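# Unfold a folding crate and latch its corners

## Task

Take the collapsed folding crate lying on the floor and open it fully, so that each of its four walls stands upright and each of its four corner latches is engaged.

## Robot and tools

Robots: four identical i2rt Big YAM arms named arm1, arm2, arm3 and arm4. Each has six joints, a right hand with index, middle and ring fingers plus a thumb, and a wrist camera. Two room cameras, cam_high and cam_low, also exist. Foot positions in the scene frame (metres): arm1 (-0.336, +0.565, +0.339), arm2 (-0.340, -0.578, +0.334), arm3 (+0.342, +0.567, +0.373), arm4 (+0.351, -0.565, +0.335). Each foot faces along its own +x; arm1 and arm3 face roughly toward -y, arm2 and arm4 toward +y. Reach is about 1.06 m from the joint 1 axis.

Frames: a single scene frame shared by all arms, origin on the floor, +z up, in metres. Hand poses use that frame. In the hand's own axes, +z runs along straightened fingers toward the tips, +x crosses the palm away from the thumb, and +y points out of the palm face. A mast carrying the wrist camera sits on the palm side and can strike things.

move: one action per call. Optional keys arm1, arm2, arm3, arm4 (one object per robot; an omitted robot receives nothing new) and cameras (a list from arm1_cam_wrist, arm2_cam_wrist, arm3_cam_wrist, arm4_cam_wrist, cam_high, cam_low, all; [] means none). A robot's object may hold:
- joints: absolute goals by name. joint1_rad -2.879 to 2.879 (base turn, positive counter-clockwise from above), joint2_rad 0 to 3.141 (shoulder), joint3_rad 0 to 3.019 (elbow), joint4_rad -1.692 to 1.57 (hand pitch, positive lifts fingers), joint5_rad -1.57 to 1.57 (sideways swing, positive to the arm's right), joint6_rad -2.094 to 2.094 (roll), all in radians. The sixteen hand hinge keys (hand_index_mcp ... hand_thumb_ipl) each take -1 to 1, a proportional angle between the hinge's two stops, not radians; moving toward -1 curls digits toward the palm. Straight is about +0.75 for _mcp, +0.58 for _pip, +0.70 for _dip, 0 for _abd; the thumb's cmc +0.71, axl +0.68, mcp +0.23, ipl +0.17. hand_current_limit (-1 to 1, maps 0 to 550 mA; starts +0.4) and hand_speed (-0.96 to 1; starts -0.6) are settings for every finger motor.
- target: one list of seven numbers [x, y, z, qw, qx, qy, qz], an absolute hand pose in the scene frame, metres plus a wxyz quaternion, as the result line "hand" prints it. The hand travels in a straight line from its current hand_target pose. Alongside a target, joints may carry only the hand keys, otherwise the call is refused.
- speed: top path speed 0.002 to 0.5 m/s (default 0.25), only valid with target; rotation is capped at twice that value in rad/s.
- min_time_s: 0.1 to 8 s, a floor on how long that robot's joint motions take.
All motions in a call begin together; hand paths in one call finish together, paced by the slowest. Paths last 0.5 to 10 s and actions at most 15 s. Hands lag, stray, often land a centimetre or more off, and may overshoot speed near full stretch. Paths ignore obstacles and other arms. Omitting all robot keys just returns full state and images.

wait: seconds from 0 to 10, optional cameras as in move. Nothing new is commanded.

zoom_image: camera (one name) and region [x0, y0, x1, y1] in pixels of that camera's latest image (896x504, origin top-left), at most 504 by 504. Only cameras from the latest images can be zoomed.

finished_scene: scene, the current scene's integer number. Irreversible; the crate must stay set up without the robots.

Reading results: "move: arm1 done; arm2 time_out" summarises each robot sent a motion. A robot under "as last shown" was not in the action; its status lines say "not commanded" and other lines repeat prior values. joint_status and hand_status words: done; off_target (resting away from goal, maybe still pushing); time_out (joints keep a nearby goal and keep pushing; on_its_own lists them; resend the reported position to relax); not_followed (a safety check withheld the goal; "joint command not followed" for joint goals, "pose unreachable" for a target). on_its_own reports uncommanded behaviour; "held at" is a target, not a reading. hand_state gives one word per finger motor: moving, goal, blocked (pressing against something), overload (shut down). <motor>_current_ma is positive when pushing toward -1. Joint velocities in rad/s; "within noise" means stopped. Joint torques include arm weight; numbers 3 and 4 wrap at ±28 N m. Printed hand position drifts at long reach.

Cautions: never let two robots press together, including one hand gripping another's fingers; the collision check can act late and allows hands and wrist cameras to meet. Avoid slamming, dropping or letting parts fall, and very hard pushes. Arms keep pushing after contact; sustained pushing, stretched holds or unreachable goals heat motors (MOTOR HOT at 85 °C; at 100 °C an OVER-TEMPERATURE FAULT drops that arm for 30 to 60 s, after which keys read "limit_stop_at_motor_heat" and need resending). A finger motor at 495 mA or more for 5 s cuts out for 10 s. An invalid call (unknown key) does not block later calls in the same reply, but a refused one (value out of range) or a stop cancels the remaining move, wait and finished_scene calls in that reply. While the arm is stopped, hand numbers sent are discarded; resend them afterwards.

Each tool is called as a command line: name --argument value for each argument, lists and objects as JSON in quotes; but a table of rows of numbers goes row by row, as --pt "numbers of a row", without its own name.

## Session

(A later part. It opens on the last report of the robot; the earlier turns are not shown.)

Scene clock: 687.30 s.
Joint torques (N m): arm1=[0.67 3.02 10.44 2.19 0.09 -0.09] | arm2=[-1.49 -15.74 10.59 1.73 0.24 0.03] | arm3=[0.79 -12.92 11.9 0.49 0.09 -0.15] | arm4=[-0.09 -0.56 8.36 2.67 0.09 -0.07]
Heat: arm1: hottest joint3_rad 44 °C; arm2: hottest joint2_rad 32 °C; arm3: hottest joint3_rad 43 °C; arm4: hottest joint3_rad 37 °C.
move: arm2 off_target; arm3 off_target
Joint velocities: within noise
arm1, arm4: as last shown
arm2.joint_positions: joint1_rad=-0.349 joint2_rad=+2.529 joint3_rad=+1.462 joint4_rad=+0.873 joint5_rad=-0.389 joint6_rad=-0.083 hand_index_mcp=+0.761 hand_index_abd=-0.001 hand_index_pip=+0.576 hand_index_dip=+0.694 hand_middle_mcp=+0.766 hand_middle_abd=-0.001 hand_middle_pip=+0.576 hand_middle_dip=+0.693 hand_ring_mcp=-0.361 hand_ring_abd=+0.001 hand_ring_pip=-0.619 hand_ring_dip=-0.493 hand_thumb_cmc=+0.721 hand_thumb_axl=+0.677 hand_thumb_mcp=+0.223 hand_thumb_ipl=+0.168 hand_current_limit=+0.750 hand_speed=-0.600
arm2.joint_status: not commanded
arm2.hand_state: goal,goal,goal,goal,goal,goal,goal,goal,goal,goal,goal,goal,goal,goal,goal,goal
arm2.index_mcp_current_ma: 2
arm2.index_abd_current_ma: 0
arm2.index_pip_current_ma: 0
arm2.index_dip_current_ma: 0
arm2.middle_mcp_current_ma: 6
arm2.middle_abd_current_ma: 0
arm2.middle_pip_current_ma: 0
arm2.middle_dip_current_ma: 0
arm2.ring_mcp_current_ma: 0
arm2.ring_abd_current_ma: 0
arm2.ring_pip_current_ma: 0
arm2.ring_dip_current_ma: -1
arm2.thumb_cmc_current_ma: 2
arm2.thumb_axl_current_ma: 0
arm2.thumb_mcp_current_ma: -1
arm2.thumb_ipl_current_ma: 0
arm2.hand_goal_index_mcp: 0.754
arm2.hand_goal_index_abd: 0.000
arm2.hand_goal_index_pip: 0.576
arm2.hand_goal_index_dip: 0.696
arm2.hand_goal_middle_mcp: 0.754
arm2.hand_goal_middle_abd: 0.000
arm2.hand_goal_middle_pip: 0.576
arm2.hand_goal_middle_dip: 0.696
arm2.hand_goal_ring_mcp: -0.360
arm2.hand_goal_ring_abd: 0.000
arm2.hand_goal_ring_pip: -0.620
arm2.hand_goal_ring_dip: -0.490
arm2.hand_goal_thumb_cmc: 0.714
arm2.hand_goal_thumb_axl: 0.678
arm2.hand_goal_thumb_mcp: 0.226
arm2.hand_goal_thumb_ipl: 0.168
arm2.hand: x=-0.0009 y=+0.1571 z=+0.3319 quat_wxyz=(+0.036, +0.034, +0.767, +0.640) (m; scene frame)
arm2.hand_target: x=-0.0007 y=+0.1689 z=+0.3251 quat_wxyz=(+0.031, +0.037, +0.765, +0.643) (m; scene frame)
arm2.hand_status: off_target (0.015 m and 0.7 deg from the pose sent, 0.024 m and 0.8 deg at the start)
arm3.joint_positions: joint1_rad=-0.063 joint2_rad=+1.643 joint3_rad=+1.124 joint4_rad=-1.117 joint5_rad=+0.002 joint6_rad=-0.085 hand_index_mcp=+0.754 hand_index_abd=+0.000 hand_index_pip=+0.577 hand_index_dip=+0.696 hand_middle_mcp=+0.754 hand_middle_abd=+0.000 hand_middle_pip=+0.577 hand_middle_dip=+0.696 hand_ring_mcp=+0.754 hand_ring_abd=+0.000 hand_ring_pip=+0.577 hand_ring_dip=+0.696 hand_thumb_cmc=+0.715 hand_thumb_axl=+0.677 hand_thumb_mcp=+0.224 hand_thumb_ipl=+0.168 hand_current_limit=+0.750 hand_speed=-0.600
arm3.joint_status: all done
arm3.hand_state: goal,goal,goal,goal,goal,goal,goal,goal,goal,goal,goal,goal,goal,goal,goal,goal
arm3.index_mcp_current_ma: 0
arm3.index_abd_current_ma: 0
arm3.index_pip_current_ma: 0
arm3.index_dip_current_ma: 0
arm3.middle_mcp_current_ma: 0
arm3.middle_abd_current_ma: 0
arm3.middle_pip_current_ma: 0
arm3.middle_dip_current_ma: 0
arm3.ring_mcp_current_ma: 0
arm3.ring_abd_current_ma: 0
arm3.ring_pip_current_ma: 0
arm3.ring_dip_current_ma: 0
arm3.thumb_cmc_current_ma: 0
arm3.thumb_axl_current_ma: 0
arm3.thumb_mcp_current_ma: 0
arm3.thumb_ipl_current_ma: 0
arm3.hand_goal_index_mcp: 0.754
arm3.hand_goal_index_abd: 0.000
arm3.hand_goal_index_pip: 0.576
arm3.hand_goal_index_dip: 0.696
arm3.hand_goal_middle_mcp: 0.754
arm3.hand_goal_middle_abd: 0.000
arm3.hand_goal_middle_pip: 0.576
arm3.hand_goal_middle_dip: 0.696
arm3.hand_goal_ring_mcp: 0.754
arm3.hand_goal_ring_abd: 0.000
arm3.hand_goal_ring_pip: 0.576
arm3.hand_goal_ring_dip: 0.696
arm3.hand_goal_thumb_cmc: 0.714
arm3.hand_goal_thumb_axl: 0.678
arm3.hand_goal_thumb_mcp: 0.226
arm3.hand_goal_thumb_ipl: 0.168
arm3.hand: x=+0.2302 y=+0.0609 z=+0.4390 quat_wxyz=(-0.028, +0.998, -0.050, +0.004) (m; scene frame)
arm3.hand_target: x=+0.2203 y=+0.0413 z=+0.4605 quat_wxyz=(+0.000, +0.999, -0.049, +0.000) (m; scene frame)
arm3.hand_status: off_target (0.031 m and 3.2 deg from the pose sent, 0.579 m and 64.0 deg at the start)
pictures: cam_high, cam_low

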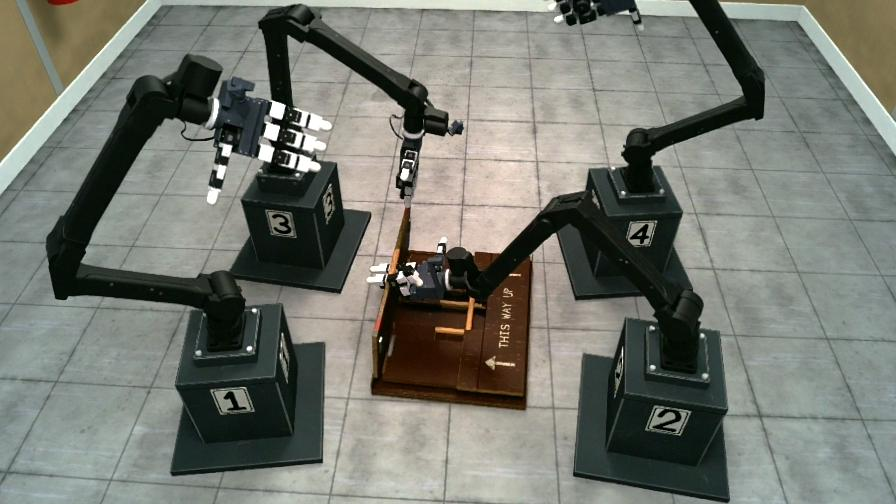

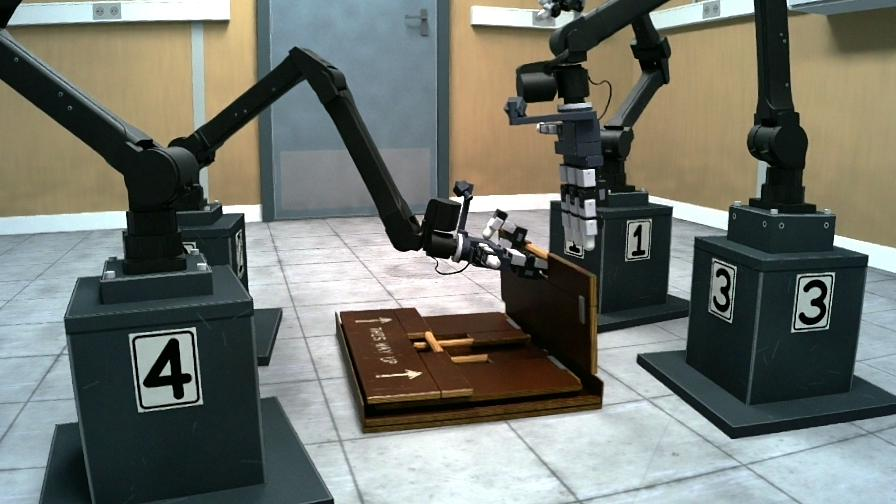

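move --arm3 '{"target": [0.20, 0.0, 0.44, 0, 0.9988, -0.0488, 0], "speed": 0.2}'

move --arm3 '{"target": [0.20, 0.0, 0.34, 0, 0.9988, -0.0488, 0], "speed": 0.15}' --cameras '["cam_low", "cam_high", "arm3_cam_wrist"]'

zoom_image --camera "cam_low" --region '[430, 120, 650, 400]'

Scene clock: 692.73 s.
Joint torques (N m): arm1=[0.62 3.08 10.44 2.21 0.09 -0.09] | arm2=[-1.49 -15.68 10.58 1.74 0.24 0.02] | arm3=[0.91 -14.51 11.89 0.43 0.05 -0.15] | arm4=[-0.09 -0.56 8.32 2.71 0.09 -0.07]
Heat: arm1: hottest joint3_rad 44 °C; arm2: hottest joint2_rad 33 °C; arm3: hottest joint3_rad 43 °C; arm4: hottest joint3_rad 37 °C.
move: arm3 off_target
Joint velocities: within noise
arm1, arm2, arm4: as last shown
arm3.joint_positions: joint1_rad=-0.089 joint2_rad=+1.765 joint3_rad=+1.233 joint4_rad=-1.099 joint5_rad=+0.003 joint6_rad=-0.109 hand_index_mcp=+0.754 hand_index_abd=+0.000 hand_index_pip=+0.577 hand_index_dip=+0.696 hand_middle_mcp=+0.754 hand_middle_abd=+0.000 hand_middle_pip=+0.577 hand_middle_dip=+0.696 hand_ring_mcp=+0.754 hand_ring_abd=+0.000 hand_ring_pip=+0.577 hand_ring_dip=+0.696 hand_thumb_cmc=+0.715 hand_thumb_axl=+0.677 hand_thumb_mcp=+0.224 hand_thumb_ipl=+0.168 hand_current_limit=+0.750 hand_speed=-0.600
arm3.joint_status: not commanded
arm3.hand_state: goal,goal,goal,goal,goal,goal,goal,goal,goal,goal,goal,goal,goal,goal,goal,goal
arm3.index_mcp_current_ma: 0
arm3.index_abd_current_ma: 0
arm3.index_pip_current_ma: 0
arm3.index_dip_current_ma: 0
arm3.middle_mcp_current_ma: 0
arm3.middle_abd_current_ma: 0
arm3.middle_pip_current_ma: 0
arm3.middle_dip_current_ma: 0
arm3.ring_mcp_current_ma: 0
arm3.ring_abd_current_ma: 0
arm3.ring_pip_current_ma: 0
arm3.ring_dip_current_ma: 0
arm3.thumb_cmc_current_ma: 0
arm3.thumb_axl_current_ma: 0
arm3.thumb_mcp_current_ma: 0
arm3.thumb_ipl_current_ma: 0
arm3.hand_goal_index_mcp: 0.754
arm3.hand_goal_index_abd: 0.000
arm3.hand_goal_index_pip: 0.576
arm3.hand_goal_index_dip: 0.696
arm3.hand_goal_middle_mcp: 0.754
arm3.hand_goal_middle_abd: 0.000
arm3.hand_goal_middle_pip: 0.576
arm3.hand_goal_middle_dip: 0.696
arm3.hand_goal_ring_mcp: 0.754
arm3.hand_goal_ring_abd: 0.000
arm3.hand_goal_ring_pip: 0.576
arm3.hand_goal_ring_dip: 0.696
arm3.hand_goal_thumb_cmc: 0.714
arm3.hand_goal_thumb_axl: 0.678
arm3.hand_goal_thumb_mcp: 0.226
arm3.hand_goal_thumb_ipl: 0.168
arm3.hand: x=+0.2099 y=+0.0204 z=+0.4213 quat_wxyz=(-0.025, +0.998, -0.051, +0.004) (m; scene frame)
arm3.hand_target: x=+0.2001 y=+0.0012 z=+0.4404 quat_wxyz=(+0.000, +0.999, -0.049, +0.000) (m; scene frame)
arm3.hand_status: off_target (0.029 m and 2.9 deg from the pose sent, 0.068 m and 3.2 deg at the start)
pictures: none

Scene clock: 694.17 s.
Joint torques (N m): arm1=[0.56 3.02 10.45 2.19 0.09 -0.09] | arm2=[-1.55 -15.68 10.59 1.72 0.24 0.02] | arm3=[0.85 -15.97 7.08 0.68 0.04 -0.14] | arm4=[-0.09 -0.38 8.34 2.66 0.1 -0.07]
Heat: arm1: hottest joint3_rad 44 °C; arm2: hottest joint2_rad 33 °C; arm3: hottest joint3_rad 43 °C; arm4: hottest joint3_rad 37 °C.
move: arm3 done
Joint velocities: within noise
arm1, arm2, arm4: as last shown
arm3.joint_positions: joint1_rad=-0.089 joint2_rad=+1.921 joint3_rad=+1.185 joint4_rad=-0.864 joint5_rad=+0.003 joint6_rad=-0.110 hand_index_mcp=+0.754 hand_index_abd=+0.000 hand_index_pip=+0.577 hand_index_dip=+0.696 hand_middle_mcp=+0.754 hand_middle_abd=+0.000 hand_middle_pip=+0.577 hand_middle_dip=+0.696 hand_ring_mcp=+0.754 hand_ring_abd=+0.000 hand_ring_pip=+0.577 hand_ring_dip=+0.696 hand_thumb_cmc=+0.715 hand_thumb_axl=+0.677 hand_thumb_mcp=+0.224 hand_thumb_ipl=+0.168 hand_current_limit=+0.750 hand_speed=-0.600
arm3.joint_status: not commanded
arm3.hand_state: goal,goal,goal,goal,goal,goal,goal,goal,goal,goal,goal,goal,goal,goal,goal,goal
arm3.index_mcp_current_ma: 0
arm3.index_abd_current_ma: 0
arm3.index_pip_current_ma: 0
arm3.index_dip_current_ma: 0
arm3.middle_mcp_current_ma: 0
arm3.middle_abd_current_ma: 0
arm3.middle_pip_current_ma: 0
arm3.middle_dip_current_ma: 0
arm3.ring_mcp_current_ma: 0
arm3.ring_abd_current_ma: 0
arm3.ring_pip_current_ma: 0
arm3.ring_dip_current_ma: 0
arm3.thumb_cmc_current_ma: 0
arm3.thumb_axl_current_ma: 0
arm3.thumb_mcp_current_ma: 0
arm3.thumb_ipl_current_ma: 0
arm3.hand_goal_index_mcp: 0.754
arm3.hand_goal_index_abd: 0.000
arm3.hand_goal_index_pip: 0.576
arm3.hand_goal_index_dip: 0.696
arm3.hand_goal_middle_mcp: 0.754
arm3.hand_goal_middle_abd: 0.000
arm3.hand_goal_middle_pip: 0.576
arm3.hand_goal_middle_dip: 0.696
arm3.hand_goal_ring_mcp: 0.754
arm3.hand_goal_ring_abd: 0.000
arm3.hand_goal_ring_pip: 0.576
arm3.hand_goal_ring_dip: 0.696
arm3.hand_goal_thumb_cmc: 0.714
arm3.hand_goal_thumb_axl: 0.678
arm3.hand_goal_thumb_mcp: 0.226
arm3.hand_goal_thumb_ipl: 0.168
arm3.hand: x=+0.2069 y=+0.0042 z=+0.3350 quat_wxyz=(-0.010, +0.999, -0.051, +0.002) (m; scene frame)
arm3.hand_target: x=+0.2000 y=+0.0000 z=+0.3402 quat_wxyz=(+0.000, +0.999, -0.049, +0.000) (m; scene frame)
arm3.hand_status: done (0.009 m and 1.1 deg from the pose sent, 0.084 m and 2.9 deg at the start)
pictures: arm3_cam_wrist, cam_high, cam_low

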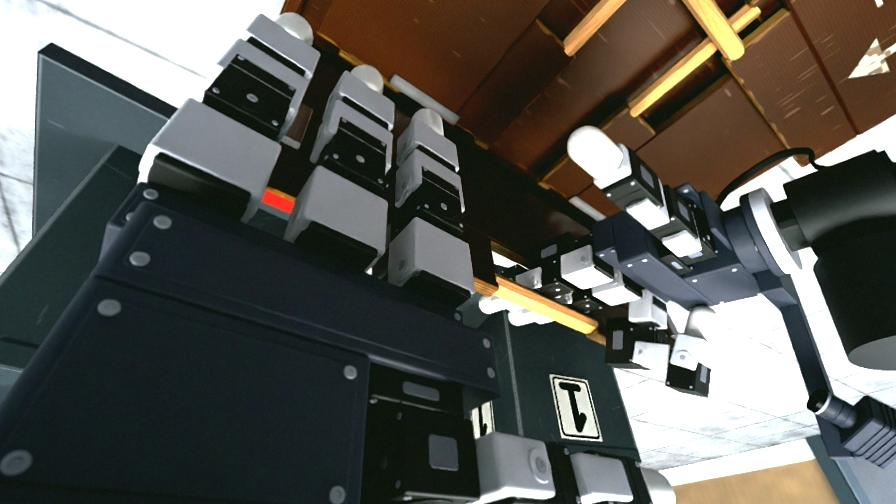

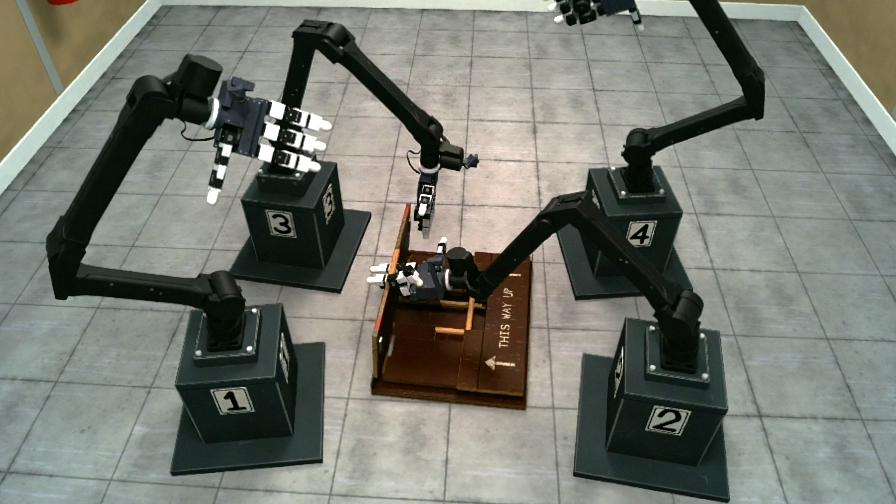

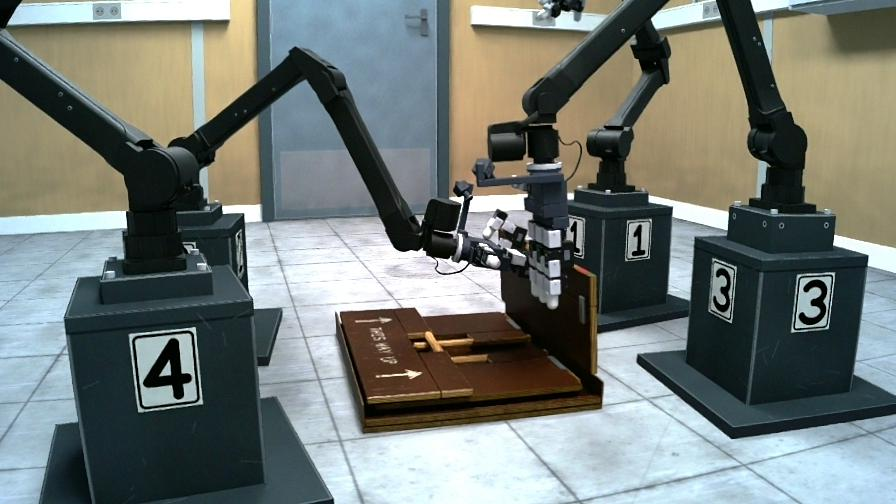

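Scaled by 1.800.

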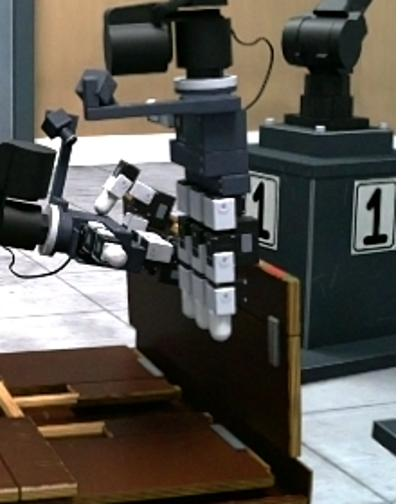

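move --arm3 '{"target": [0.24, 0.0, 0.33, 0, 0.9988, -0.0488, 0], "speed": 0.1}'

move --arm3 '{"target": [0.24, 0.005, 0.255, 0, 0.9988, -0.0488, 0], "speed": 0.1}'

move --arm3 '{"target": [0.24, 0.055, 0.255, 0, 0.9988, -0.0488, 0], "speed": 0.06}' --cameras '["cam_low", "cam_high", "arm3_cam_wrist"]'

zoom_image --camera "cam_low" --region '[430, 120, 650, 400]'

Scene clock: 701.90 s.
Joint torques (N m): arm1=[0.67 3.08 10.4 2.19 0.09 -0.09] | arm2=[-1.49 -15.74 10.56 1.73 0.24 0.02] | arm3=[2.2 -15.5 6.63 0.69 0.02 0.14] | arm4=[-0.26 -0.5 8.31 2.69 0.08 -0.07]
Heat: arm1: hottest joint3_rad 44 °C; arm2: hottest joint2_rad 34 °C; arm3: hottest joint3_rad 42 °C; arm4: hottest joint3_rad 37 °C.
move: arm3 done
Joint velocities: within noise
arm1, arm2, arm4: as last shown
arm3.joint_positions: joint1_rad=-0.027 joint2_rad=+1.921 joint3_rad=+1.159 joint4_rad=-0.831 joint5_rad=+0.002 joint6_rad=-0.064 hand_index_mcp=+0.754 hand_index_abd=+0.000 hand_index_pip=+0.577 hand_index_dip=+0.696 hand_middle_mcp=+0.754 hand_middle_abd=+0.000 hand_middle_pip=+0.577 hand_middle_dip=+0.696 hand_ring_mcp=+0.754 hand_ring_abd=+0.000 hand_ring_pip=+0.577 hand_ring_dip=+0.696 hand_thumb_cmc=+0.715 hand_thumb_axl=+0.677 hand_thumb_mcp=+0.224 hand_thumb_ipl=+0.168 hand_current_limit=+0.750 hand_speed=-0.600
arm3.joint_status: not commanded
arm3.hand_state: goal,goal,goal,goal,goal,goal,goal,goal,goal,goal,goal,goal,goal,goal,goal,goal
arm3.index_mcp_current_ma: 0
arm3.index_abd_current_ma: 0
arm3.index_pip_current_ma: 0
arm3.index_dip_current_ma: 0
arm3.middle_mcp_current_ma: 0
arm3.middle_abd_current_ma: 0
arm3.middle_pip_current_ma: 0
arm3.middle_dip_current_ma: 0
arm3.ring_mcp_current_ma: 0
arm3.ring_abd_current_ma: 0
arm3.ring_pip_current_ma: 0
arm3.ring_dip_current_ma: 0
arm3.thumb_cmc_current_ma: 0
arm3.thumb_axl_current_ma: 0
arm3.thumb_mcp_current_ma: 0
arm3.thumb_ipl_current_ma: 0
arm3.hand_goal_index_mcp: 0.754
arm3.hand_goal_index_abd: 0.000
arm3.hand_goal_index_pip: 0.576
arm3.hand_goal_index_dip: 0.696
arm3.hand_goal_middle_mcp: 0.754
arm3.hand_goal_middle_abd: 0.000
arm3.hand_goal_middle_pip: 0.576
arm3.hand_goal_middle_dip: 0.696
arm3.hand_goal_ring_mcp: 0.754
arm3.hand_goal_ring_abd: 0.000
arm3.hand_goal_ring_pip: 0.576
arm3.hand_goal_ring_dip: 0.696
arm3.hand_goal_thumb_cmc: 0.714
arm3.hand_goal_thumb_axl: 0.678
arm3.hand_goal_thumb_mcp: 0.226
arm3.hand_goal_thumb_ipl: 0.168
arm3.hand: x=+0.2387 y=+0.0030 z=+0.3284 quat_wxyz=(-0.006, +0.999, -0.043, +0.001) (m; scene frame)
arm3.hand_target: x=+0.2401 y=-0.0001 z=+0.3301 quat_wxyz=(+0.000, +0.999, -0.049, +0.000) (m; scene frame)
arm3.hand_status: done (0.004 m and 0.9 deg from the pose sent, 0.034 m and 1.2 deg at the start)
pictures: none

Scene clock: 703.40 s.
Joint torques (N m): arm1=[0.62 3.08 10.44 2.18 0.09 -0.09] | arm2=[-1.49 -15.74 10.56 1.73 0.24 0.02] | arm3=[2.02 -15.85 5.53 0.7 0.02 0.13] | arm4=[0.03 -0.38 8.31 2.65 0.08 -0.07]
Heat: arm1: hottest joint3_rad 44 °C; arm2: hottest joint2_rad 34 °C; arm3: hottest joint3_rad 42 °C; arm4: hottest joint3_rad 37 °C.
move: arm3 done
Joint velocities: within noise
arm1.joint_positions: joint1_rad=+0.381 joint2_rad=+0.624 joint3_rad=+1.465 joint4_rad=-1.409 joint5_rad=+0.060 joint6_rad=+1.126 hand_index_mcp=+0.755 hand_index_abd=+0.000 hand_index_pip=+0.577 hand_index_dip=+0.696 hand_middle_mcp=+0.755 hand_middle_abd=+0.000 hand_middle_pip=+0.577 hand_middle_dip=+0.696 hand_ring_mcp=+0.755 hand_ring_abd=+0.000 hand_ring_pip=+0.577 hand_ring_dip=+0.696 hand_thumb_cmc=+0.715 hand_thumb_axl=+0.677 hand_thumb_mcp=+0.226 hand_thumb_ipl=+0.168 hand_current_limit=+0.400 hand_speed=-0.600
arm1.joint_status: not commanded
arm1.hand_state: goal,goal,goal,goal,goal,goal,goal,goal,goal,goal,goal,goal,goal,goal,goal,goal
arm1.index_mcp_current_ma: 0
arm1.index_abd_current_ma: 0
arm1.index_pip_current_ma: 0
arm1.index_dip_current_ma: 0
arm1.middle_mcp_current_ma: 0
arm1.middle_abd_current_ma: 0
arm1.middle_pip_current_ma: 0
arm1.middle_dip_current_ma: 0
arm1.ring_mcp_current_ma: 0
arm1.ring_abd_current_ma: 0
arm1.ring_pip_current_ma: 0
arm1.ring_dip_current_ma: 0
arm1.thumb_cmc_current_ma: 0
arm1.thumb_axl_current_ma: 0
arm1.thumb_mcp_current_ma: 0
arm1.thumb_ipl_current_ma: 0
arm1.hand_goal_index_mcp: 0.754
arm1.hand_goal_index_abd: 0.000
arm1.hand_goal_index_pip: 0.576
arm1.hand_goal_index_dip: 0.696
arm1.hand_goal_middle_mcp: 0.754
arm1.hand_goal_middle_abd: 0.000
arm1.hand_goal_middle_pip: 0.576
arm1.hand_goal_middle_dip: 0.696
arm1.hand_goal_ring_mcp: 0.754
arm1.hand_goal_ring_abd: 0.000
arm1.hand_goal_ring_pip: 0.576
arm1.hand_goal_ring_dip: 0.696
arm1.hand_goal_thumb_cmc: 0.714
arm1.hand_goal_thumb_axl: 0.678
arm1.hand_goal_thumb_mcp: 0.226
arm1.hand_goal_thumb_ipl: 0.168
arm1.hand: x=-0.3061 y=+0.3252 z=+0.9143 quat_wxyz=(+0.341, +0.835, -0.265, +0.341) (m; scene frame)
arm1.hand_target: x=-0.3079 y=+0.3282 z=+0.9239 quat_wxyz=(+0.348, +0.830, -0.264, +0.348) (m; scene frame)
arm1.hand_status: not commanded
arm2: as last shown
arm3.joint_positions: joint1_rad=-0.027 joint2_rad=+2.061 joint3_rad=+1.124 joint4_rad=-0.654 joint5_rad=+0.002 joint6_rad=-0.064 hand_index_mcp=+0.754 hand_index_abd=+0.000 hand_index_pip=+0.577 hand_index_dip=+0.696 hand_middle_mcp=+0.754 hand_middle_abd=+0.000 hand_middle_pip=+0.577 hand_middle_dip=+0.696 hand_ring_mcp=+0.754 hand_ring_abd=+0.000 hand_ring_pip=+0.577 hand_ring_dip=+0.696 hand_thumb_cmc=+0.715 hand_thumb_axl=+0.677 hand_thumb_mcp=+0.224 hand_thumb_ipl=+0.168 hand_current_limit=+0.750 hand_speed=-0.600
arm3.joint_status: not commanded
arm3.hand_state: goal,goal,goal,goal,goal,goal,goal,goal,goal,goal,goal,goal,goal,goal,goal,goal
arm3.index_mcp_current_ma: 0
arm3.index_abd_current_ma: 0
arm3.index_pip_current_ma: 0
arm3.index_dip_current_ma: 0
arm3.middle_mcp_current_ma: 0
arm3.middle_abd_current_ma: 0
arm3.middle_pip_current_ma: 0
arm3.middle_dip_current_ma: 0
arm3.ring_mcp_current_ma: 0
arm3.ring_abd_current_ma: 0
arm3.ring_pip_current_ma: 0
arm3.ring_dip_current_ma: 0
arm3.thumb_cmc_current_ma: 0
arm3.thumb_axl_current_ma: 0
arm3.thumb_mcp_current_ma: 0
arm3.thumb_ipl_current_ma: 0
arm3.hand_goal_index_mcp: 0.754
arm3.hand_goal_index_abd: 0.000
arm3.hand_goal_index_pip: 0.576
arm3.hand_goal_index_dip: 0.696
arm3.hand_goal_middle_mcp: 0.754
arm3.hand_goal_middle_abd: 0.000
arm3.hand_goal_middle_pip: 0.576
arm3.hand_goal_middle_dip: 0.696
arm3.hand_goal_ring_mcp: 0.754
arm3.hand_goal_ring_abd: 0.000
arm3.hand_goal_ring_pip: 0.576
arm3.hand_goal_ring_dip: 0.696
arm3.hand_goal_thumb_cmc: 0.714
arm3.hand_goal_thumb_axl: 0.678
arm3.hand_goal_thumb_mcp: 0.226
arm3.hand_goal_thumb_ipl: 0.168
arm3.hand: x=+0.2397 y=+0.0079 z=+0.2540 quat_wxyz=(-0.005, +0.999, -0.043, +0.001) (m; scene frame)
arm3.hand_target: x=+0.2400 y=+0.0050 z=+0.2550 quat_wxyz=(+0.000, +0.999, -0.049, +0.000) (m; scene frame)
arm3.hand_status: done (0.003 m and 0.9 deg from the pose sent, 0.073 m and 0.9 deg at the start)
arm4.joint_positions: joint1_rad=-0.396 joint2_rad=+0.649 joint3_rad=+1.460 joint4_rad=-1.301 joint5_rad=-0.067 joint6_rad=+1.212 hand_index_mcp=+0.754 hand_index_abd=+0.001 hand_index_pip=+0.577 hand_index_dip=+0.696 hand_middle_mcp=+0.754 hand_middle_abd=+0.001 hand_middle_pip=+0.577 hand_middle_dip=+0.696 hand_ring_mcp=+0.754 hand_ring_abd=+0.001 hand_ring_pip=+0.577 hand_ring_dip=+0.696 hand_thumb_cmc=+0.714 hand_thumb_axl=+0.677 hand_thumb_mcp=+0.226 hand_thumb_ipl=+0.168 hand_current_limit=+0.400 hand_speed=-0.600
arm4.joint_status: not commanded
arm4.hand_state: goal,goal,goal,goal,goal,goal,goal,goal,goal,goal,goal,goal,goal,goal,goal,goal
arm4.index_mcp_current_ma: 0
arm4.index_abd_current_ma: 0
arm4.index_pip_current_ma: 0
arm4.index_dip_current_ma: 0
arm4.middle_mcp_current_ma: 0
arm4.middle_abd_current_ma: 0
arm4.middle_pip_current_ma: 0
arm4.middle_dip_current_ma: 0
arm4.ring_mcp_current_ma: 0
arm4.ring_abd_current_ma: 0
arm4.ring_pip_current_ma: 0
arm4.ring_dip_current_ma: 0
arm4.thumb_cmc_current_ma: 0
arm4.thumb_axl_current_ma: 0
arm4.thumb_mcp_current_ma: 0
arm4.thumb_ipl_current_ma: 0
arm4.hand_goal_index_mcp: 0.754
arm4.hand_goal_index_abd: 0.000
arm4.hand_goal_index_pip: 0.576
arm4.hand_goal_index_dip: 0.696
arm4.hand_goal_middle_mcp: 0.754
arm4.hand_goal_middle_abd: 0.000
arm4.hand_goal_middle_pip: 0.576
arm4.hand_goal_middle_dip: 0.696
arm4.hand_goal_ring_mcp: 0.754
arm4.hand_goal_ring_abd: 0.000
arm4.hand_goal_ring_pip: 0.576
arm4.hand_goal_ring_dip: 0.696
arm4.hand_goal_thumb_cmc: 0.714
arm4.hand_goal_thumb_axl: 0.678
arm4.hand_goal_thumb_mcp: 0.226
arm4.hand_goal_thumb_ipl: 0.168
arm4.hand: x=+0.4848 y=-0.3435 z=+0.9157 quat_wxyz=(-0.258, +0.561, +0.646, +0.448) (m; scene frame)
arm4.hand_target: x=+0.4839 y=-0.3462 z=+0.9292 quat_wxyz=(-0.264, +0.555, +0.641, +0.460) (m; scene frame)
arm4.hand_status: not commanded
pictures: none

Scene clock: 704.80 s.
Joint torques (N m): arm1=[0.67 3.02 10.43 2.21 0.09 -0.09] | arm2=[-1.61 -15.97 10.06 1.78 0.12 0.03] | arm3=[0.85 -15.74 3.22 -0.01 0.03 -0.02] | arm4=[-0.21 -0.38 8.31 2.67 0.08 -0.06]
Heat: arm1: hottest joint3_rad 44 °C; arm2: hottest joint2_rad 34 °C; arm3: hottest joint3_rad 41 °C; arm4: hottest joint3_rad 37 °C.
move: arm3 off_target
Joint velocities: within noise
arm1, arm2, arm4: as last shown
arm2.joint_positions: joint1_rad=-0.349 joint2_rad=+2.530 joint3_rad=+1.470 joint4_rad=+0.871 joint5_rad=-0.387 joint6_rad=-0.083 hand_index_mcp=+0.761 hand_index_abd=-0.001 hand_index_pip=+0.576 hand_index_dip=+0.694 hand_middle_mcp=+0.766 hand_middle_abd=-0.001 hand_middle_pip=+0.576 hand_middle_dip=+0.693 hand_ring_mcp=-0.361 hand_ring_abd=+0.001 hand_ring_pip=-0.619 hand_ring_dip=-0.493 hand_thumb_cmc=+0.721 hand_thumb_axl=+0.677 hand_thumb_mcp=+0.223 hand_thumb_ipl=+0.168 hand_current_limit=+0.750 hand_speed=-0.600
arm2.hand: x=+0.0003 y=+0.1591 z=+0.3338 quat_wxyz=(+0.037, +0.034, +0.765, +0.642) (m; scene frame)
arm2.hand_target: x=-0.0005 y=+0.1689 z=+0.3254 quat_wxyz=(+0.031, +0.037, +0.764, +0.643) (m; scene frame)
arm3.joint_positions: joint1_rad=-0.027 joint2_rad=+1.999 joint3_rad=+0.986 joint4_rad=-0.553 joint5_rad=+0.002 joint6_rad=-0.064 hand_index_mcp=+0.754 hand_index_abd=+0.000 hand_index_pip=+0.577 hand_index_dip=+0.696 hand_middle_mcp=+0.722 hand_middle_abd=+0.000 hand_middle_pip=+0.577 hand_middle_dip=+0.696 hand_ring_mcp=+0.754 hand_ring_abd=+0.000 hand_ring_pip=+0.577 hand_ring_dip=+0.696 hand_thumb_cmc=+0.715 hand_thumb_axl=+0.677 hand_thumb_mcp=+0.224 hand_thumb_ipl=+0.168 hand_current_limit=+0.750 hand_speed=-0.600
arm3.joint_status: not commanded
arm3.hand_state: goal,goal,goal,goal,blocked,goal,goal,goal,goal,goal,goal,goal,goal,goal,goal,goal
arm3.index_mcp_current_ma: 0
arm3.index_abd_current_ma: 0
arm3.index_pip_current_ma: 0
arm3.index_dip_current_ma: 0
arm3.middle_mcp_current_ma: -29
arm3.middle_abd_current_ma: 0
arm3.middle_pip_current_ma: 0
arm3.middle_dip_current_ma: 0
arm3.ring_mcp_current_ma: 0
arm3.ring_abd_current_ma: 0
arm3.ring_pip_current_ma: 0
arm3.ring_dip_current_ma: 0
arm3.thumb_cmc_current_ma: 0
arm3.thumb_axl_current_ma: 0
arm3.thumb_mcp_current_ma: 0
arm3.thumb_ipl_current_ma: 0
arm3.hand_goal_index_mcp: 0.754
arm3.hand_goal_index_abd: 0.000
arm3.hand_goal_index_pip: 0.576
arm3.hand_goal_index_dip: 0.696
arm3.hand_goal_middle_mcp: 0.754
arm3.hand_goal_middle_abd: 0.000
arm3.hand_goal_middle_pip: 0.576
arm3.hand_goal_middle_dip: 0.696
arm3.hand_goal_ring_mcp: 0.754
arm3.hand_goal_ring_abd: 0.000
arm3.hand_goal_ring_pip: 0.576
arm3.hand_goal_ring_dip: 0.696
arm3.hand_goal_thumb_cmc: 0.714
arm3.hand_goal_thumb_axl: 0.678
arm3.hand_goal_thumb_mcp: 0.226
arm3.hand_goal_thumb_ipl: 0.168
arm3.hand: x=+0.2452 y=+0.0441 z=+0.2536 quat_wxyz=(+0.007, +0.999, -0.043, +0.000) (m; scene frame)
arm3.hand_target: x=+0.2402 y=+0.0549 z=+0.2547 quat_wxyz=(+0.000, +0.999, -0.049, +0.000) (m; scene frame)
arm3.hand_status: off_target (0.012 m and 1.0 deg from the pose sent, 0.047 m and 0.9 deg at the start)
pictures: arm3_cam_wrist, cam_high, cam_low

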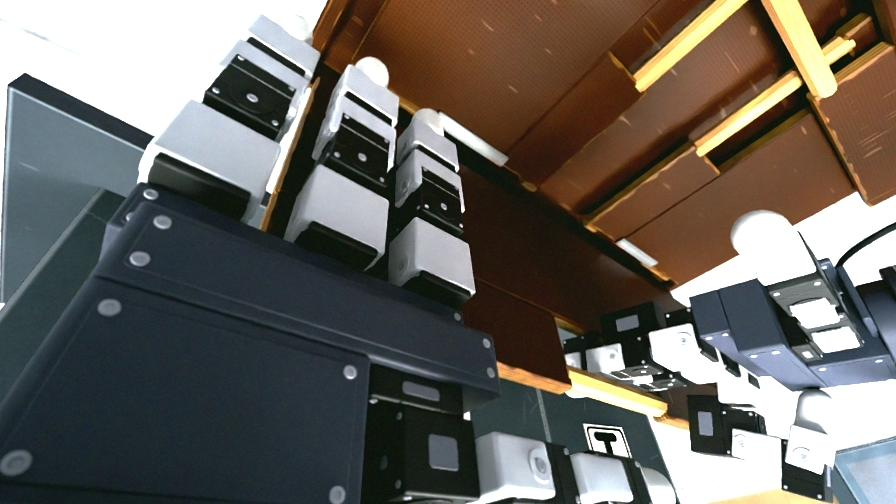

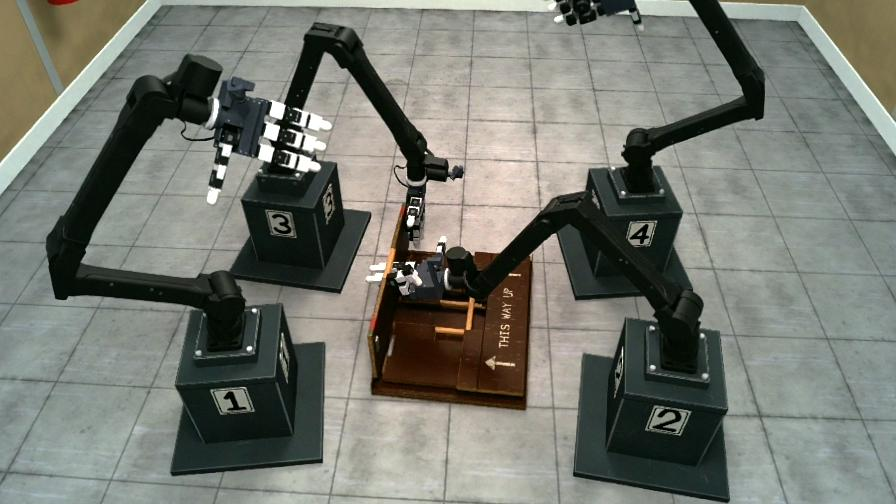

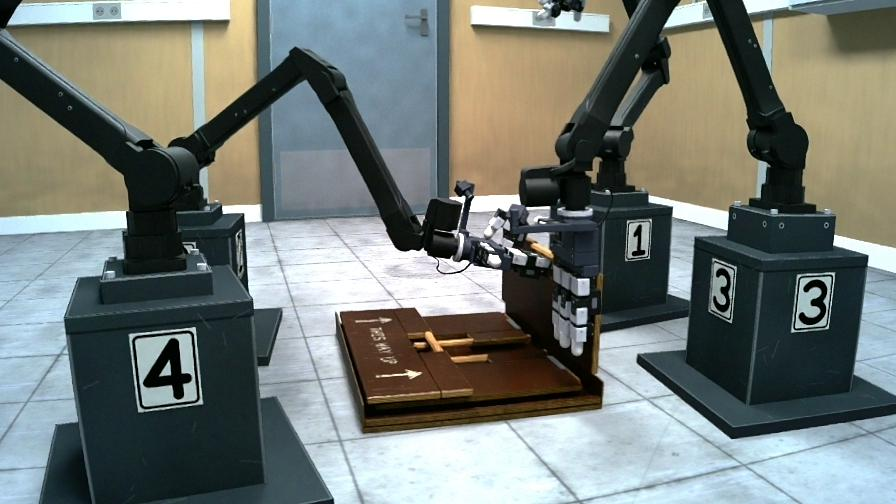

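Scaled by 1.800.

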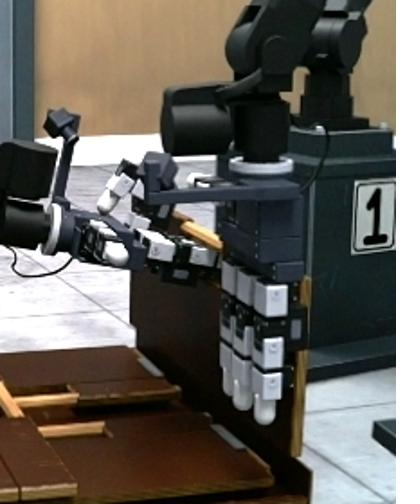

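move --arm3 '{"target": [0.24, 0.072, 0.253, 0, 0.9988, -0.0488, 0], "speed": 0.06}'

move --arm2 '{"target": [0.0, 0.110, 0.330, 0.0314, 0.0374, 0.7645, 0.6428], "speed": 0.08}' --cameras '["cam_low", "cam_high"]'

zoom_image --camera "cam_high" --region '[340, 200, 560, 420]'

Scene clock: 710.27 s.
Joint torques (N m): arm1=[0.62 3.02 10.43 2.19 0.09 -0.09] | arm2=[-1.61 -15.97 10.03 1.83 0.13 0.02] | arm3=[0.5 -14.74 2.07 -0.42 0.01 -0.08] | arm4=[-0.09 -0.44 8.34 2.69 0.09 -0.08]
Heat: arm1: hottest joint3_rad 44 °C; arm2: hottest joint2_rad 34 °C; arm3: hottest joint3_rad 40 °C; arm4: hottest joint3_rad 37 °C.
move: arm3 off_target
Joint velocities: within noise
arm1, arm2, arm4: as last shown
arm3.joint_positions: joint1_rad=-0.028 joint2_rad=+1.972 joint3_rad=+0.948 joint4_rad=-0.508 joint5_rad=+0.002 joint6_rad=-0.064 hand_index_mcp=+0.754 hand_index_abd=+0.000 hand_index_pip=+0.577 hand_index_dip=+0.696 hand_middle_mcp=+0.697 hand_middle_abd=+0.000 hand_middle_pip=+0.577 hand_middle_dip=+0.696 hand_ring_mcp=+0.754 hand_ring_abd=+0.000 hand_ring_pip=+0.577 hand_ring_dip=+0.696 hand_thumb_cmc=+0.715 hand_thumb_axl=+0.677 hand_thumb_mcp=+0.224 hand_thumb_ipl=+0.168 hand_current_limit=+0.750 hand_speed=-0.600
arm3.joint_status: not commanded
arm3.hand_state: goal,goal,goal,goal,blocked,goal,goal,goal,goal,goal,goal,goal,goal,goal,goal,goal
arm3.index_mcp_current_ma: 0
arm3.index_abd_current_ma: 0
arm3.index_pip_current_ma: 0
arm3.index_dip_current_ma: 0
arm3.middle_mcp_current_ma: -81
arm3.middle_abd_current_ma: 0
arm3.middle_pip_current_ma: 0
arm3.middle_dip_current_ma: 0
arm3.ring_mcp_current_ma: 0
arm3.ring_abd_current_ma: 0
arm3.ring_pip_current_ma: 0
arm3.ring_dip_current_ma: 0
arm3.thumb_cmc_current_ma: 0
arm3.thumb_axl_current_ma: 0
arm3.thumb_mcp_current_ma: 0
arm3.thumb_ipl_current_ma: 0
arm3.hand_goal_index_mcp: 0.754
arm3.hand_goal_index_abd: 0.000
arm3.hand_goal_index_pip: 0.576
arm3.hand_goal_index_dip: 0.696
arm3.hand_goal_middle_mcp: 0.754
arm3.hand_goal_middle_abd: 0.000
arm3.hand_goal_middle_pip: 0.576
arm3.hand_goal_middle_dip: 0.696
arm3.hand_goal_ring_mcp: 0.754
arm3.hand_goal_ring_abd: 0.000
arm3.hand_goal_ring_pip: 0.576
arm3.hand_goal_ring_dip: 0.696
arm3.hand_goal_thumb_cmc: 0.714
arm3.hand_goal_thumb_axl: 0.678
arm3.hand_goal_thumb_mcp: 0.226
arm3.hand_goal_thumb_ipl: 0.168
arm3.hand: x=+0.2452 y=+0.0480 z=+0.2604 quat_wxyz=(+0.024, +0.999, -0.044, -0.002) (m; scene frame)
arm3.hand_target: x=+0.2405 y=+0.0716 z=+0.2529 quat_wxyz=(+0.000, +0.999, -0.049, +0.000) (m; scene frame)
arm3.hand_status: off_target (0.026 m and 2.8 deg from the pose sent, 0.028 m and 1.1 deg at the start)
pictures: none

Scene clock: 711.70 s.
Joint torques (N m): arm1=[0.67 3.08 10.44 2.18 0.09 -0.1] | arm2=[-2.96 -17.55 5.03 2.8 -0.16 -0.09] | arm3=[0.44 -14.74 2.06 -0.4 0.01 -0.08] | arm4=[-0.21 -0.38 8.32 2.7 0.08 -0.07]
Heat: arm1: hottest joint3_rad 44 °C; arm2: hottest joint2_rad 34 °C; arm3: hottest joint3_rad 40 °C; arm4: hottest joint3_rad 37 °C.
move: arm2 done
Joint velocities: within noise
arm1, arm3, arm4: as last shown
arm2.joint_positions: joint1_rad=-0.380 joint2_rad=+2.498 joint3_rad=+1.338 joint4_rad=+0.959 joint5_rad=-0.427 joint6_rad=-0.083 hand_index_mcp=+0.759 hand_index_abd=-0.001 hand_index_pip=+0.574 hand_index_dip=+0.693 hand_middle_mcp=+0.761 hand_middle_abd=-0.001 hand_middle_pip=+0.576 hand_middle_dip=+0.694 hand_ring_mcp=-0.361 hand_ring_abd=+0.001 hand_ring_pip=-0.619 hand_ring_dip=-0.493 hand_thumb_cmc=+0.722 hand_thumb_axl=+0.677 hand_thumb_mcp=+0.223 hand_thumb_ipl=+0.168 hand_current_limit=+0.750 hand_speed=-0.600
arm2.joint_status: not commanded
arm2.hand_state: goal,goal,goal,goal,goal,goal,goal,goal,goal,goal,goal,goal,goal,goal,goal,goal
arm2.index_mcp_current_ma: 1
arm2.index_abd_current_ma: 0
arm2.index_pip_current_ma: 0
arm2.index_dip_current_ma: 0
arm2.middle_mcp_current_ma: 2
arm2.middle_abd_current_ma: 0
arm2.middle_pip_current_ma: 0
arm2.middle_dip_current_ma: 0
arm2.ring_mcp_current_ma: 0
arm2.ring_abd_current_ma: 0
arm2.ring_pip_current_ma: 0
arm2.ring_dip_current_ma: -1
arm2.thumb_cmc_current_ma: 2
arm2.thumb_axl_current_ma: 0
arm2.thumb_mcp_current_ma: -1
arm2.thumb_ipl_current_ma: 0
arm2.hand_goal_index_mcp: 0.754
arm2.hand_goal_index_abd: 0.000
arm2.hand_goal_index_pip: 0.576
arm2.hand_goal_index_dip: 0.696
arm2.hand_goal_middle_mcp: 0.754
arm2.hand_goal_middle_abd: 0.000
arm2.hand_goal_middle_pip: 0.576
arm2.hand_goal_middle_dip: 0.696
arm2.hand_goal_ring_mcp: -0.360
arm2.hand_goal_ring_abd: 0.000
arm2.hand_goal_ring_pip: -0.620
arm2.hand_goal_ring_dip: -0.490
arm2.hand_goal_thumb_cmc: 0.714
arm2.hand_goal_thumb_axl: 0.678
arm2.hand_goal_thumb_mcp: 0.226
arm2.hand_goal_thumb_ipl: 0.168
arm2.hand: x=-0.0032 y=+0.1160 z=+0.3257 quat_wxyz=(+0.030, +0.035, +0.767, +0.639) (m; scene frame)
arm2.hand_target: x=+0.0000 y=+0.1101 z=+0.3299 quat_wxyz=(+0.031, +0.037, +0.765, +0.643) (m; scene frame)
arm2.hand_status: done (0.008 m and 0.6 deg from the pose sent, 0.049 m and 0.8 deg at the start)
arm3.hand: x=+0.2451 y=+0.0480 z=+0.2605 quat_wxyz=(+0.024, +0.999, -0.044, -0.002) (m; scene frame)
arm3.hand_target: x=+0.2405 y=+0.0715 z=+0.2530 quat_wxyz=(+0.000, +0.999, -0.049, +0.000) (m; scene frame)
pictures: cam_high, cam_low

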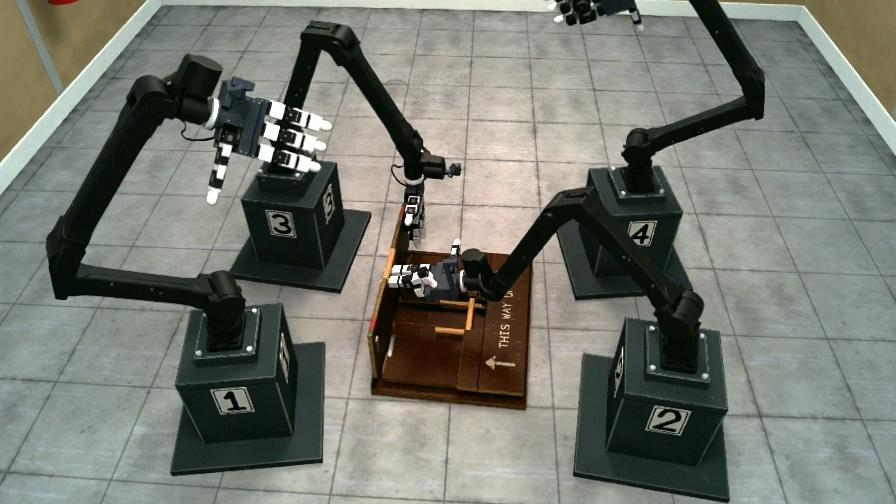

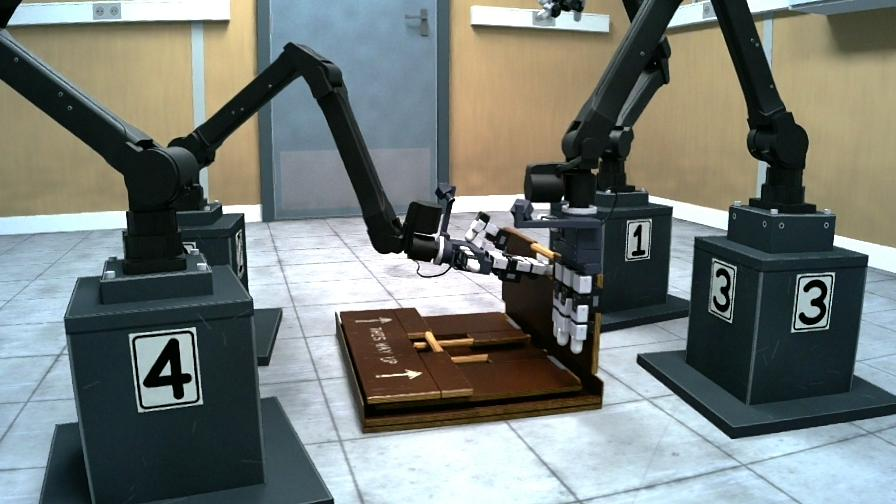

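Scaled by 2.291.

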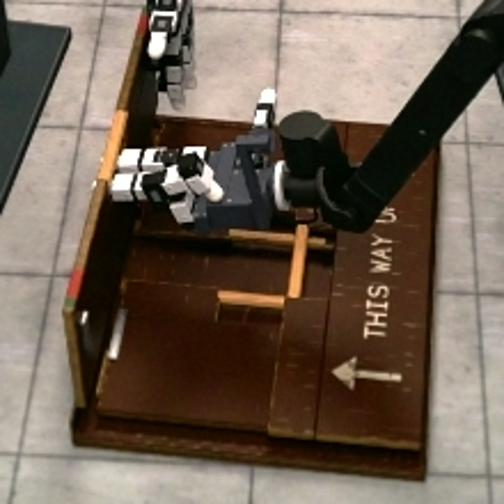

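move --arm2 '{"target": [0.0, 0.03, 0.335, 0.0314, 0.0374, 0.7645, 0.6428], "speed": 0.15}' --arm1 '{"target": [0.02, 0.43, 0.48, 0.7063, 0.7063, -0.0345, -0.0345], "speed": 0.35, "joints": {"hand_current_limit": 0.75}}' --cameras '["cam_low", "cam_high", "arm1_cam_wrist"]'

Scene clock: 720.37 s.
Joint torques (N m): arm1=[1.26 -12.51 6.02 -0.7 1.19 0] | arm2=[-3.02 -16.21 3.88 2.78 -0.24 -0.29] | arm3=[0.44 -14.8 2.06 -0.4 0.01 -0.08] | arm4=[-0.21 -0.44 8.34 2.69 0.09 -0.07]
Heat: arm1: hottest joint3_rad 44 °C; arm2: hottest joint2_rad 33 °C; arm3: hottest joint3_rad 39 °C; arm4: hottest joint3_rad 37 °C.
move: arm1 off_target; arm2 done
Joint velocities: within noise
arm1.joint_positions: joint1_rad=+1.522 joint2_rad=+1.905 joint3_rad=+0.842 joint4_rad=-1.046 joint5_rad=+1.484 joint6_rad=+2.085 hand_index_mcp=+0.762 hand_index_abd=+0.001 hand_index_pip=+0.577 hand_index_dip=+0.696 hand_middle_mcp=+0.763 hand_middle_abd=+0.001 hand_middle_pip=+0.577 hand_middle_dip=+0.696 hand_ring_mcp=+0.763 hand_ring_abd=+0.001 hand_ring_pip=+0.577 hand_ring_dip=+0.696 hand_thumb_cmc=+0.721 hand_thumb_axl=+0.677 hand_thumb_mcp=+0.226 hand_thumb_ipl=+0.168 hand_current_limit=+0.750 hand_speed=-0.600
arm1.joint_status: all done
arm1.hand_state: goal,goal,goal,goal,goal,goal,goal,goal,goal,goal,goal,goal,goal,goal,goal,goal
arm1.index_mcp_current_ma: 1
arm1.index_abd_current_ma: 0
arm1.index_pip_current_ma: 0
arm1.index_dip_current_ma: 0
arm1.middle_mcp_current_ma: 2
arm1.middle_abd_current_ma: 0
arm1.middle_pip_current_ma: 0
arm1.middle_dip_current_ma: 0
arm1.ring_mcp_current_ma: 2
arm1.ring_abd_current_ma: 0
arm1.ring_pip_current_ma: 0
arm1.ring_dip_current_ma: 0
arm1.thumb_cmc_current_ma: 1
arm1.thumb_axl_current_ma: 0
arm1.thumb_mcp_current_ma: 0
arm1.thumb_ipl_current_ma: 0
arm1.hand_goal_index_mcp: 0.754
arm1.hand_goal_index_abd: 0.000
arm1.hand_goal_index_pip: 0.576
arm1.hand_goal_index_dip: 0.696
arm1.hand_goal_middle_mcp: 0.754
arm1.hand_goal_middle_abd: 0.000
arm1.hand_goal_middle_pip: 0.576
arm1.hand_goal_middle_dip: 0.696
arm1.hand_goal_ring_mcp: 0.754
arm1.hand_goal_ring_abd: 0.000
arm1.hand_goal_ring_pip: 0.576
arm1.hand_goal_ring_dip: 0.696
arm1.hand_goal_thumb_cmc: 0.714
arm1.hand_goal_thumb_axl: 0.678
arm1.hand_goal_thumb_mcp: 0.226
arm1.hand_goal_thumb_ipl: 0.168
arm1.hand: x=+0.0113 y=+0.4256 z=+0.4813 quat_wxyz=(+0.680, +0.732, +0.034, +0.017) (m; scene frame)
arm1.hand_target: x=+0.0198 y=+0.4291 z=+0.4801 quat_wxyz=(+0.680, +0.732, +0.032, +0.024) (m; scene frame)
arm1.hand_status: off_target (0.010 m and 10.7 deg from the pose sent, 0.553 m and 68.2 deg at the start; a joint's target at an end of its range on 27 of 77 steps)
arm2.joint_positions: joint1_rad=-0.458 joint2_rad=+2.431 joint3_rad=+1.115 joint4_rad=+1.099 joint5_rad=-0.503 joint6_rad=-0.083 hand_index_mcp=+0.761 hand_index_abd=+0.000 hand_index_pip=+0.576 hand_index_dip=+0.694 hand_middle_mcp=+0.761 hand_middle_abd=-0.001 hand_middle_pip=+0.576 hand_middle_dip=+0.694 hand_ring_mcp=-0.361 hand_ring_abd=+0.001 hand_ring_pip=-0.619 hand_ring_dip=-0.493 hand_thumb_cmc=+0.722 hand_thumb_axl=+0.677 hand_thumb_mcp=+0.223 hand_thumb_ipl=+0.168 hand_current_limit=+0.750 hand_speed=-0.600
arm2.joint_status: not commanded
arm2.hand_state: goal,goal,goal,goal,goal,goal,goal,goal,goal,goal,goal,goal,goal,goal,goal,goal
arm2.index_mcp_current_ma: 2
arm2.index_abd_current_ma: 0
arm2.index_pip_current_ma: 0
arm2.index_dip_current_ma: 0
arm2.middle_mcp_current_ma: 2
arm2.middle_abd_current_ma: 0
arm2.middle_pip_current_ma: 0
arm2.middle_dip_current_ma: 0
arm2.ring_mcp_current_ma: 0
arm2.ring_abd_current_ma: 0
arm2.ring_pip_current_ma: 0
arm2.ring_dip_current_ma: -1
arm2.thumb_cmc_current_ma: 2
arm2.thumb_axl_current_ma: 0
arm2.thumb_mcp_current_ma: -1
arm2.thumb_ipl_current_ma: 0
arm2.hand_goal_index_mcp: 0.754
arm2.hand_goal_index_abd: 0.000
arm2.hand_goal_index_pip: 0.576
arm2.hand_goal_index_dip: 0.696
arm2.hand_goal_middle_mcp: 0.754
arm2.hand_goal_middle_abd: 0.000
arm2.hand_goal_middle_pip: 0.576
arm2.hand_goal_middle_dip: 0.696
arm2.hand_goal_ring_mcp: -0.360
arm2.hand_goal_ring_abd: 0.000
arm2.hand_goal_ring_pip: -0.620
arm2.hand_goal_ring_dip: -0.490
arm2.hand_goal_thumb_cmc: 0.714
arm2.hand_goal_thumb_axl: 0.678
arm2.hand_goal_thumb_mcp: 0.226
arm2.hand_goal_thumb_ipl: 0.168
arm2.hand: x=-0.0016 y=+0.0349 z=+0.3263 quat_wxyz=(+0.023, +0.043, +0.769, +0.637) (m; scene frame)
arm2.hand_target: x=+0.0001 y=+0.0301 z=+0.3349 quat_wxyz=(+0.031, +0.038, +0.765, +0.643) (m; scene frame)
arm2.hand_status: done (0.010 m and 1.4 deg from the pose sent, 0.087 m and 0.6 deg at the start)
arm3, arm4: as last shown
pictures: arm1_cam_wrist, cam_high, cam_low

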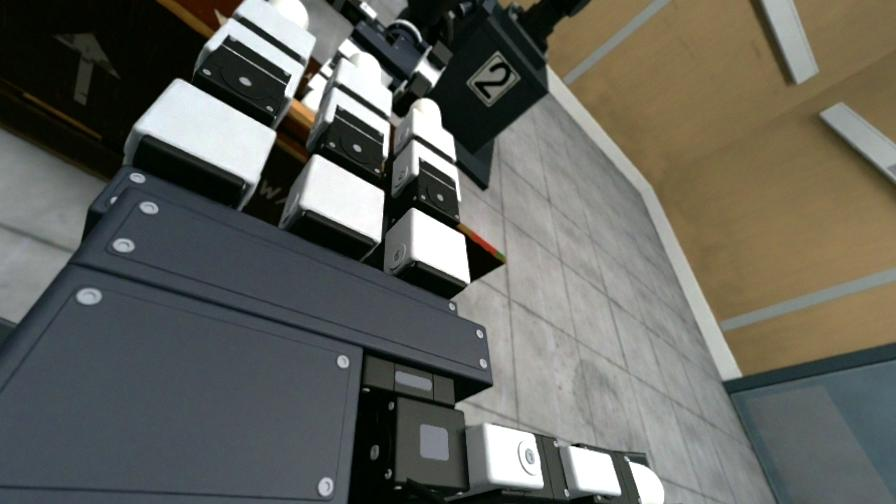

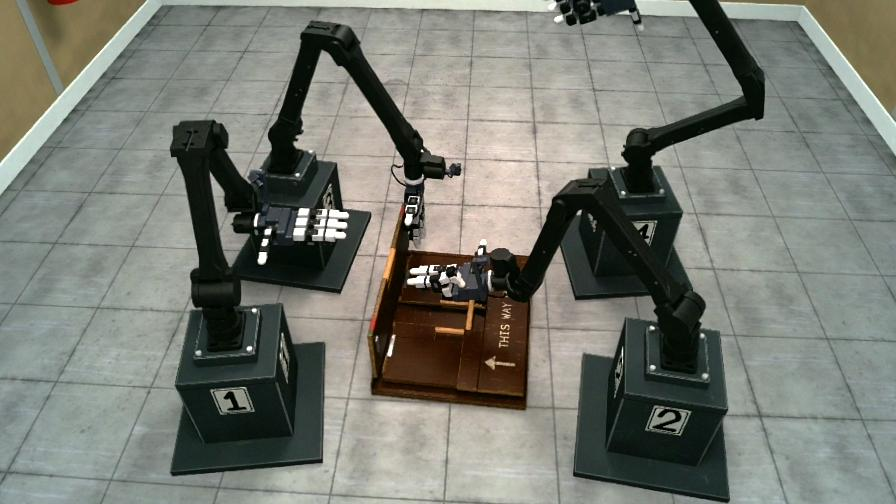

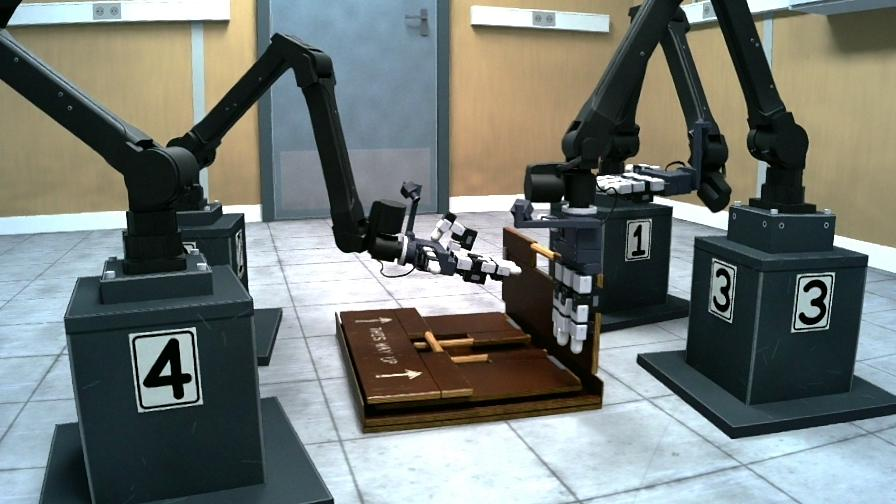

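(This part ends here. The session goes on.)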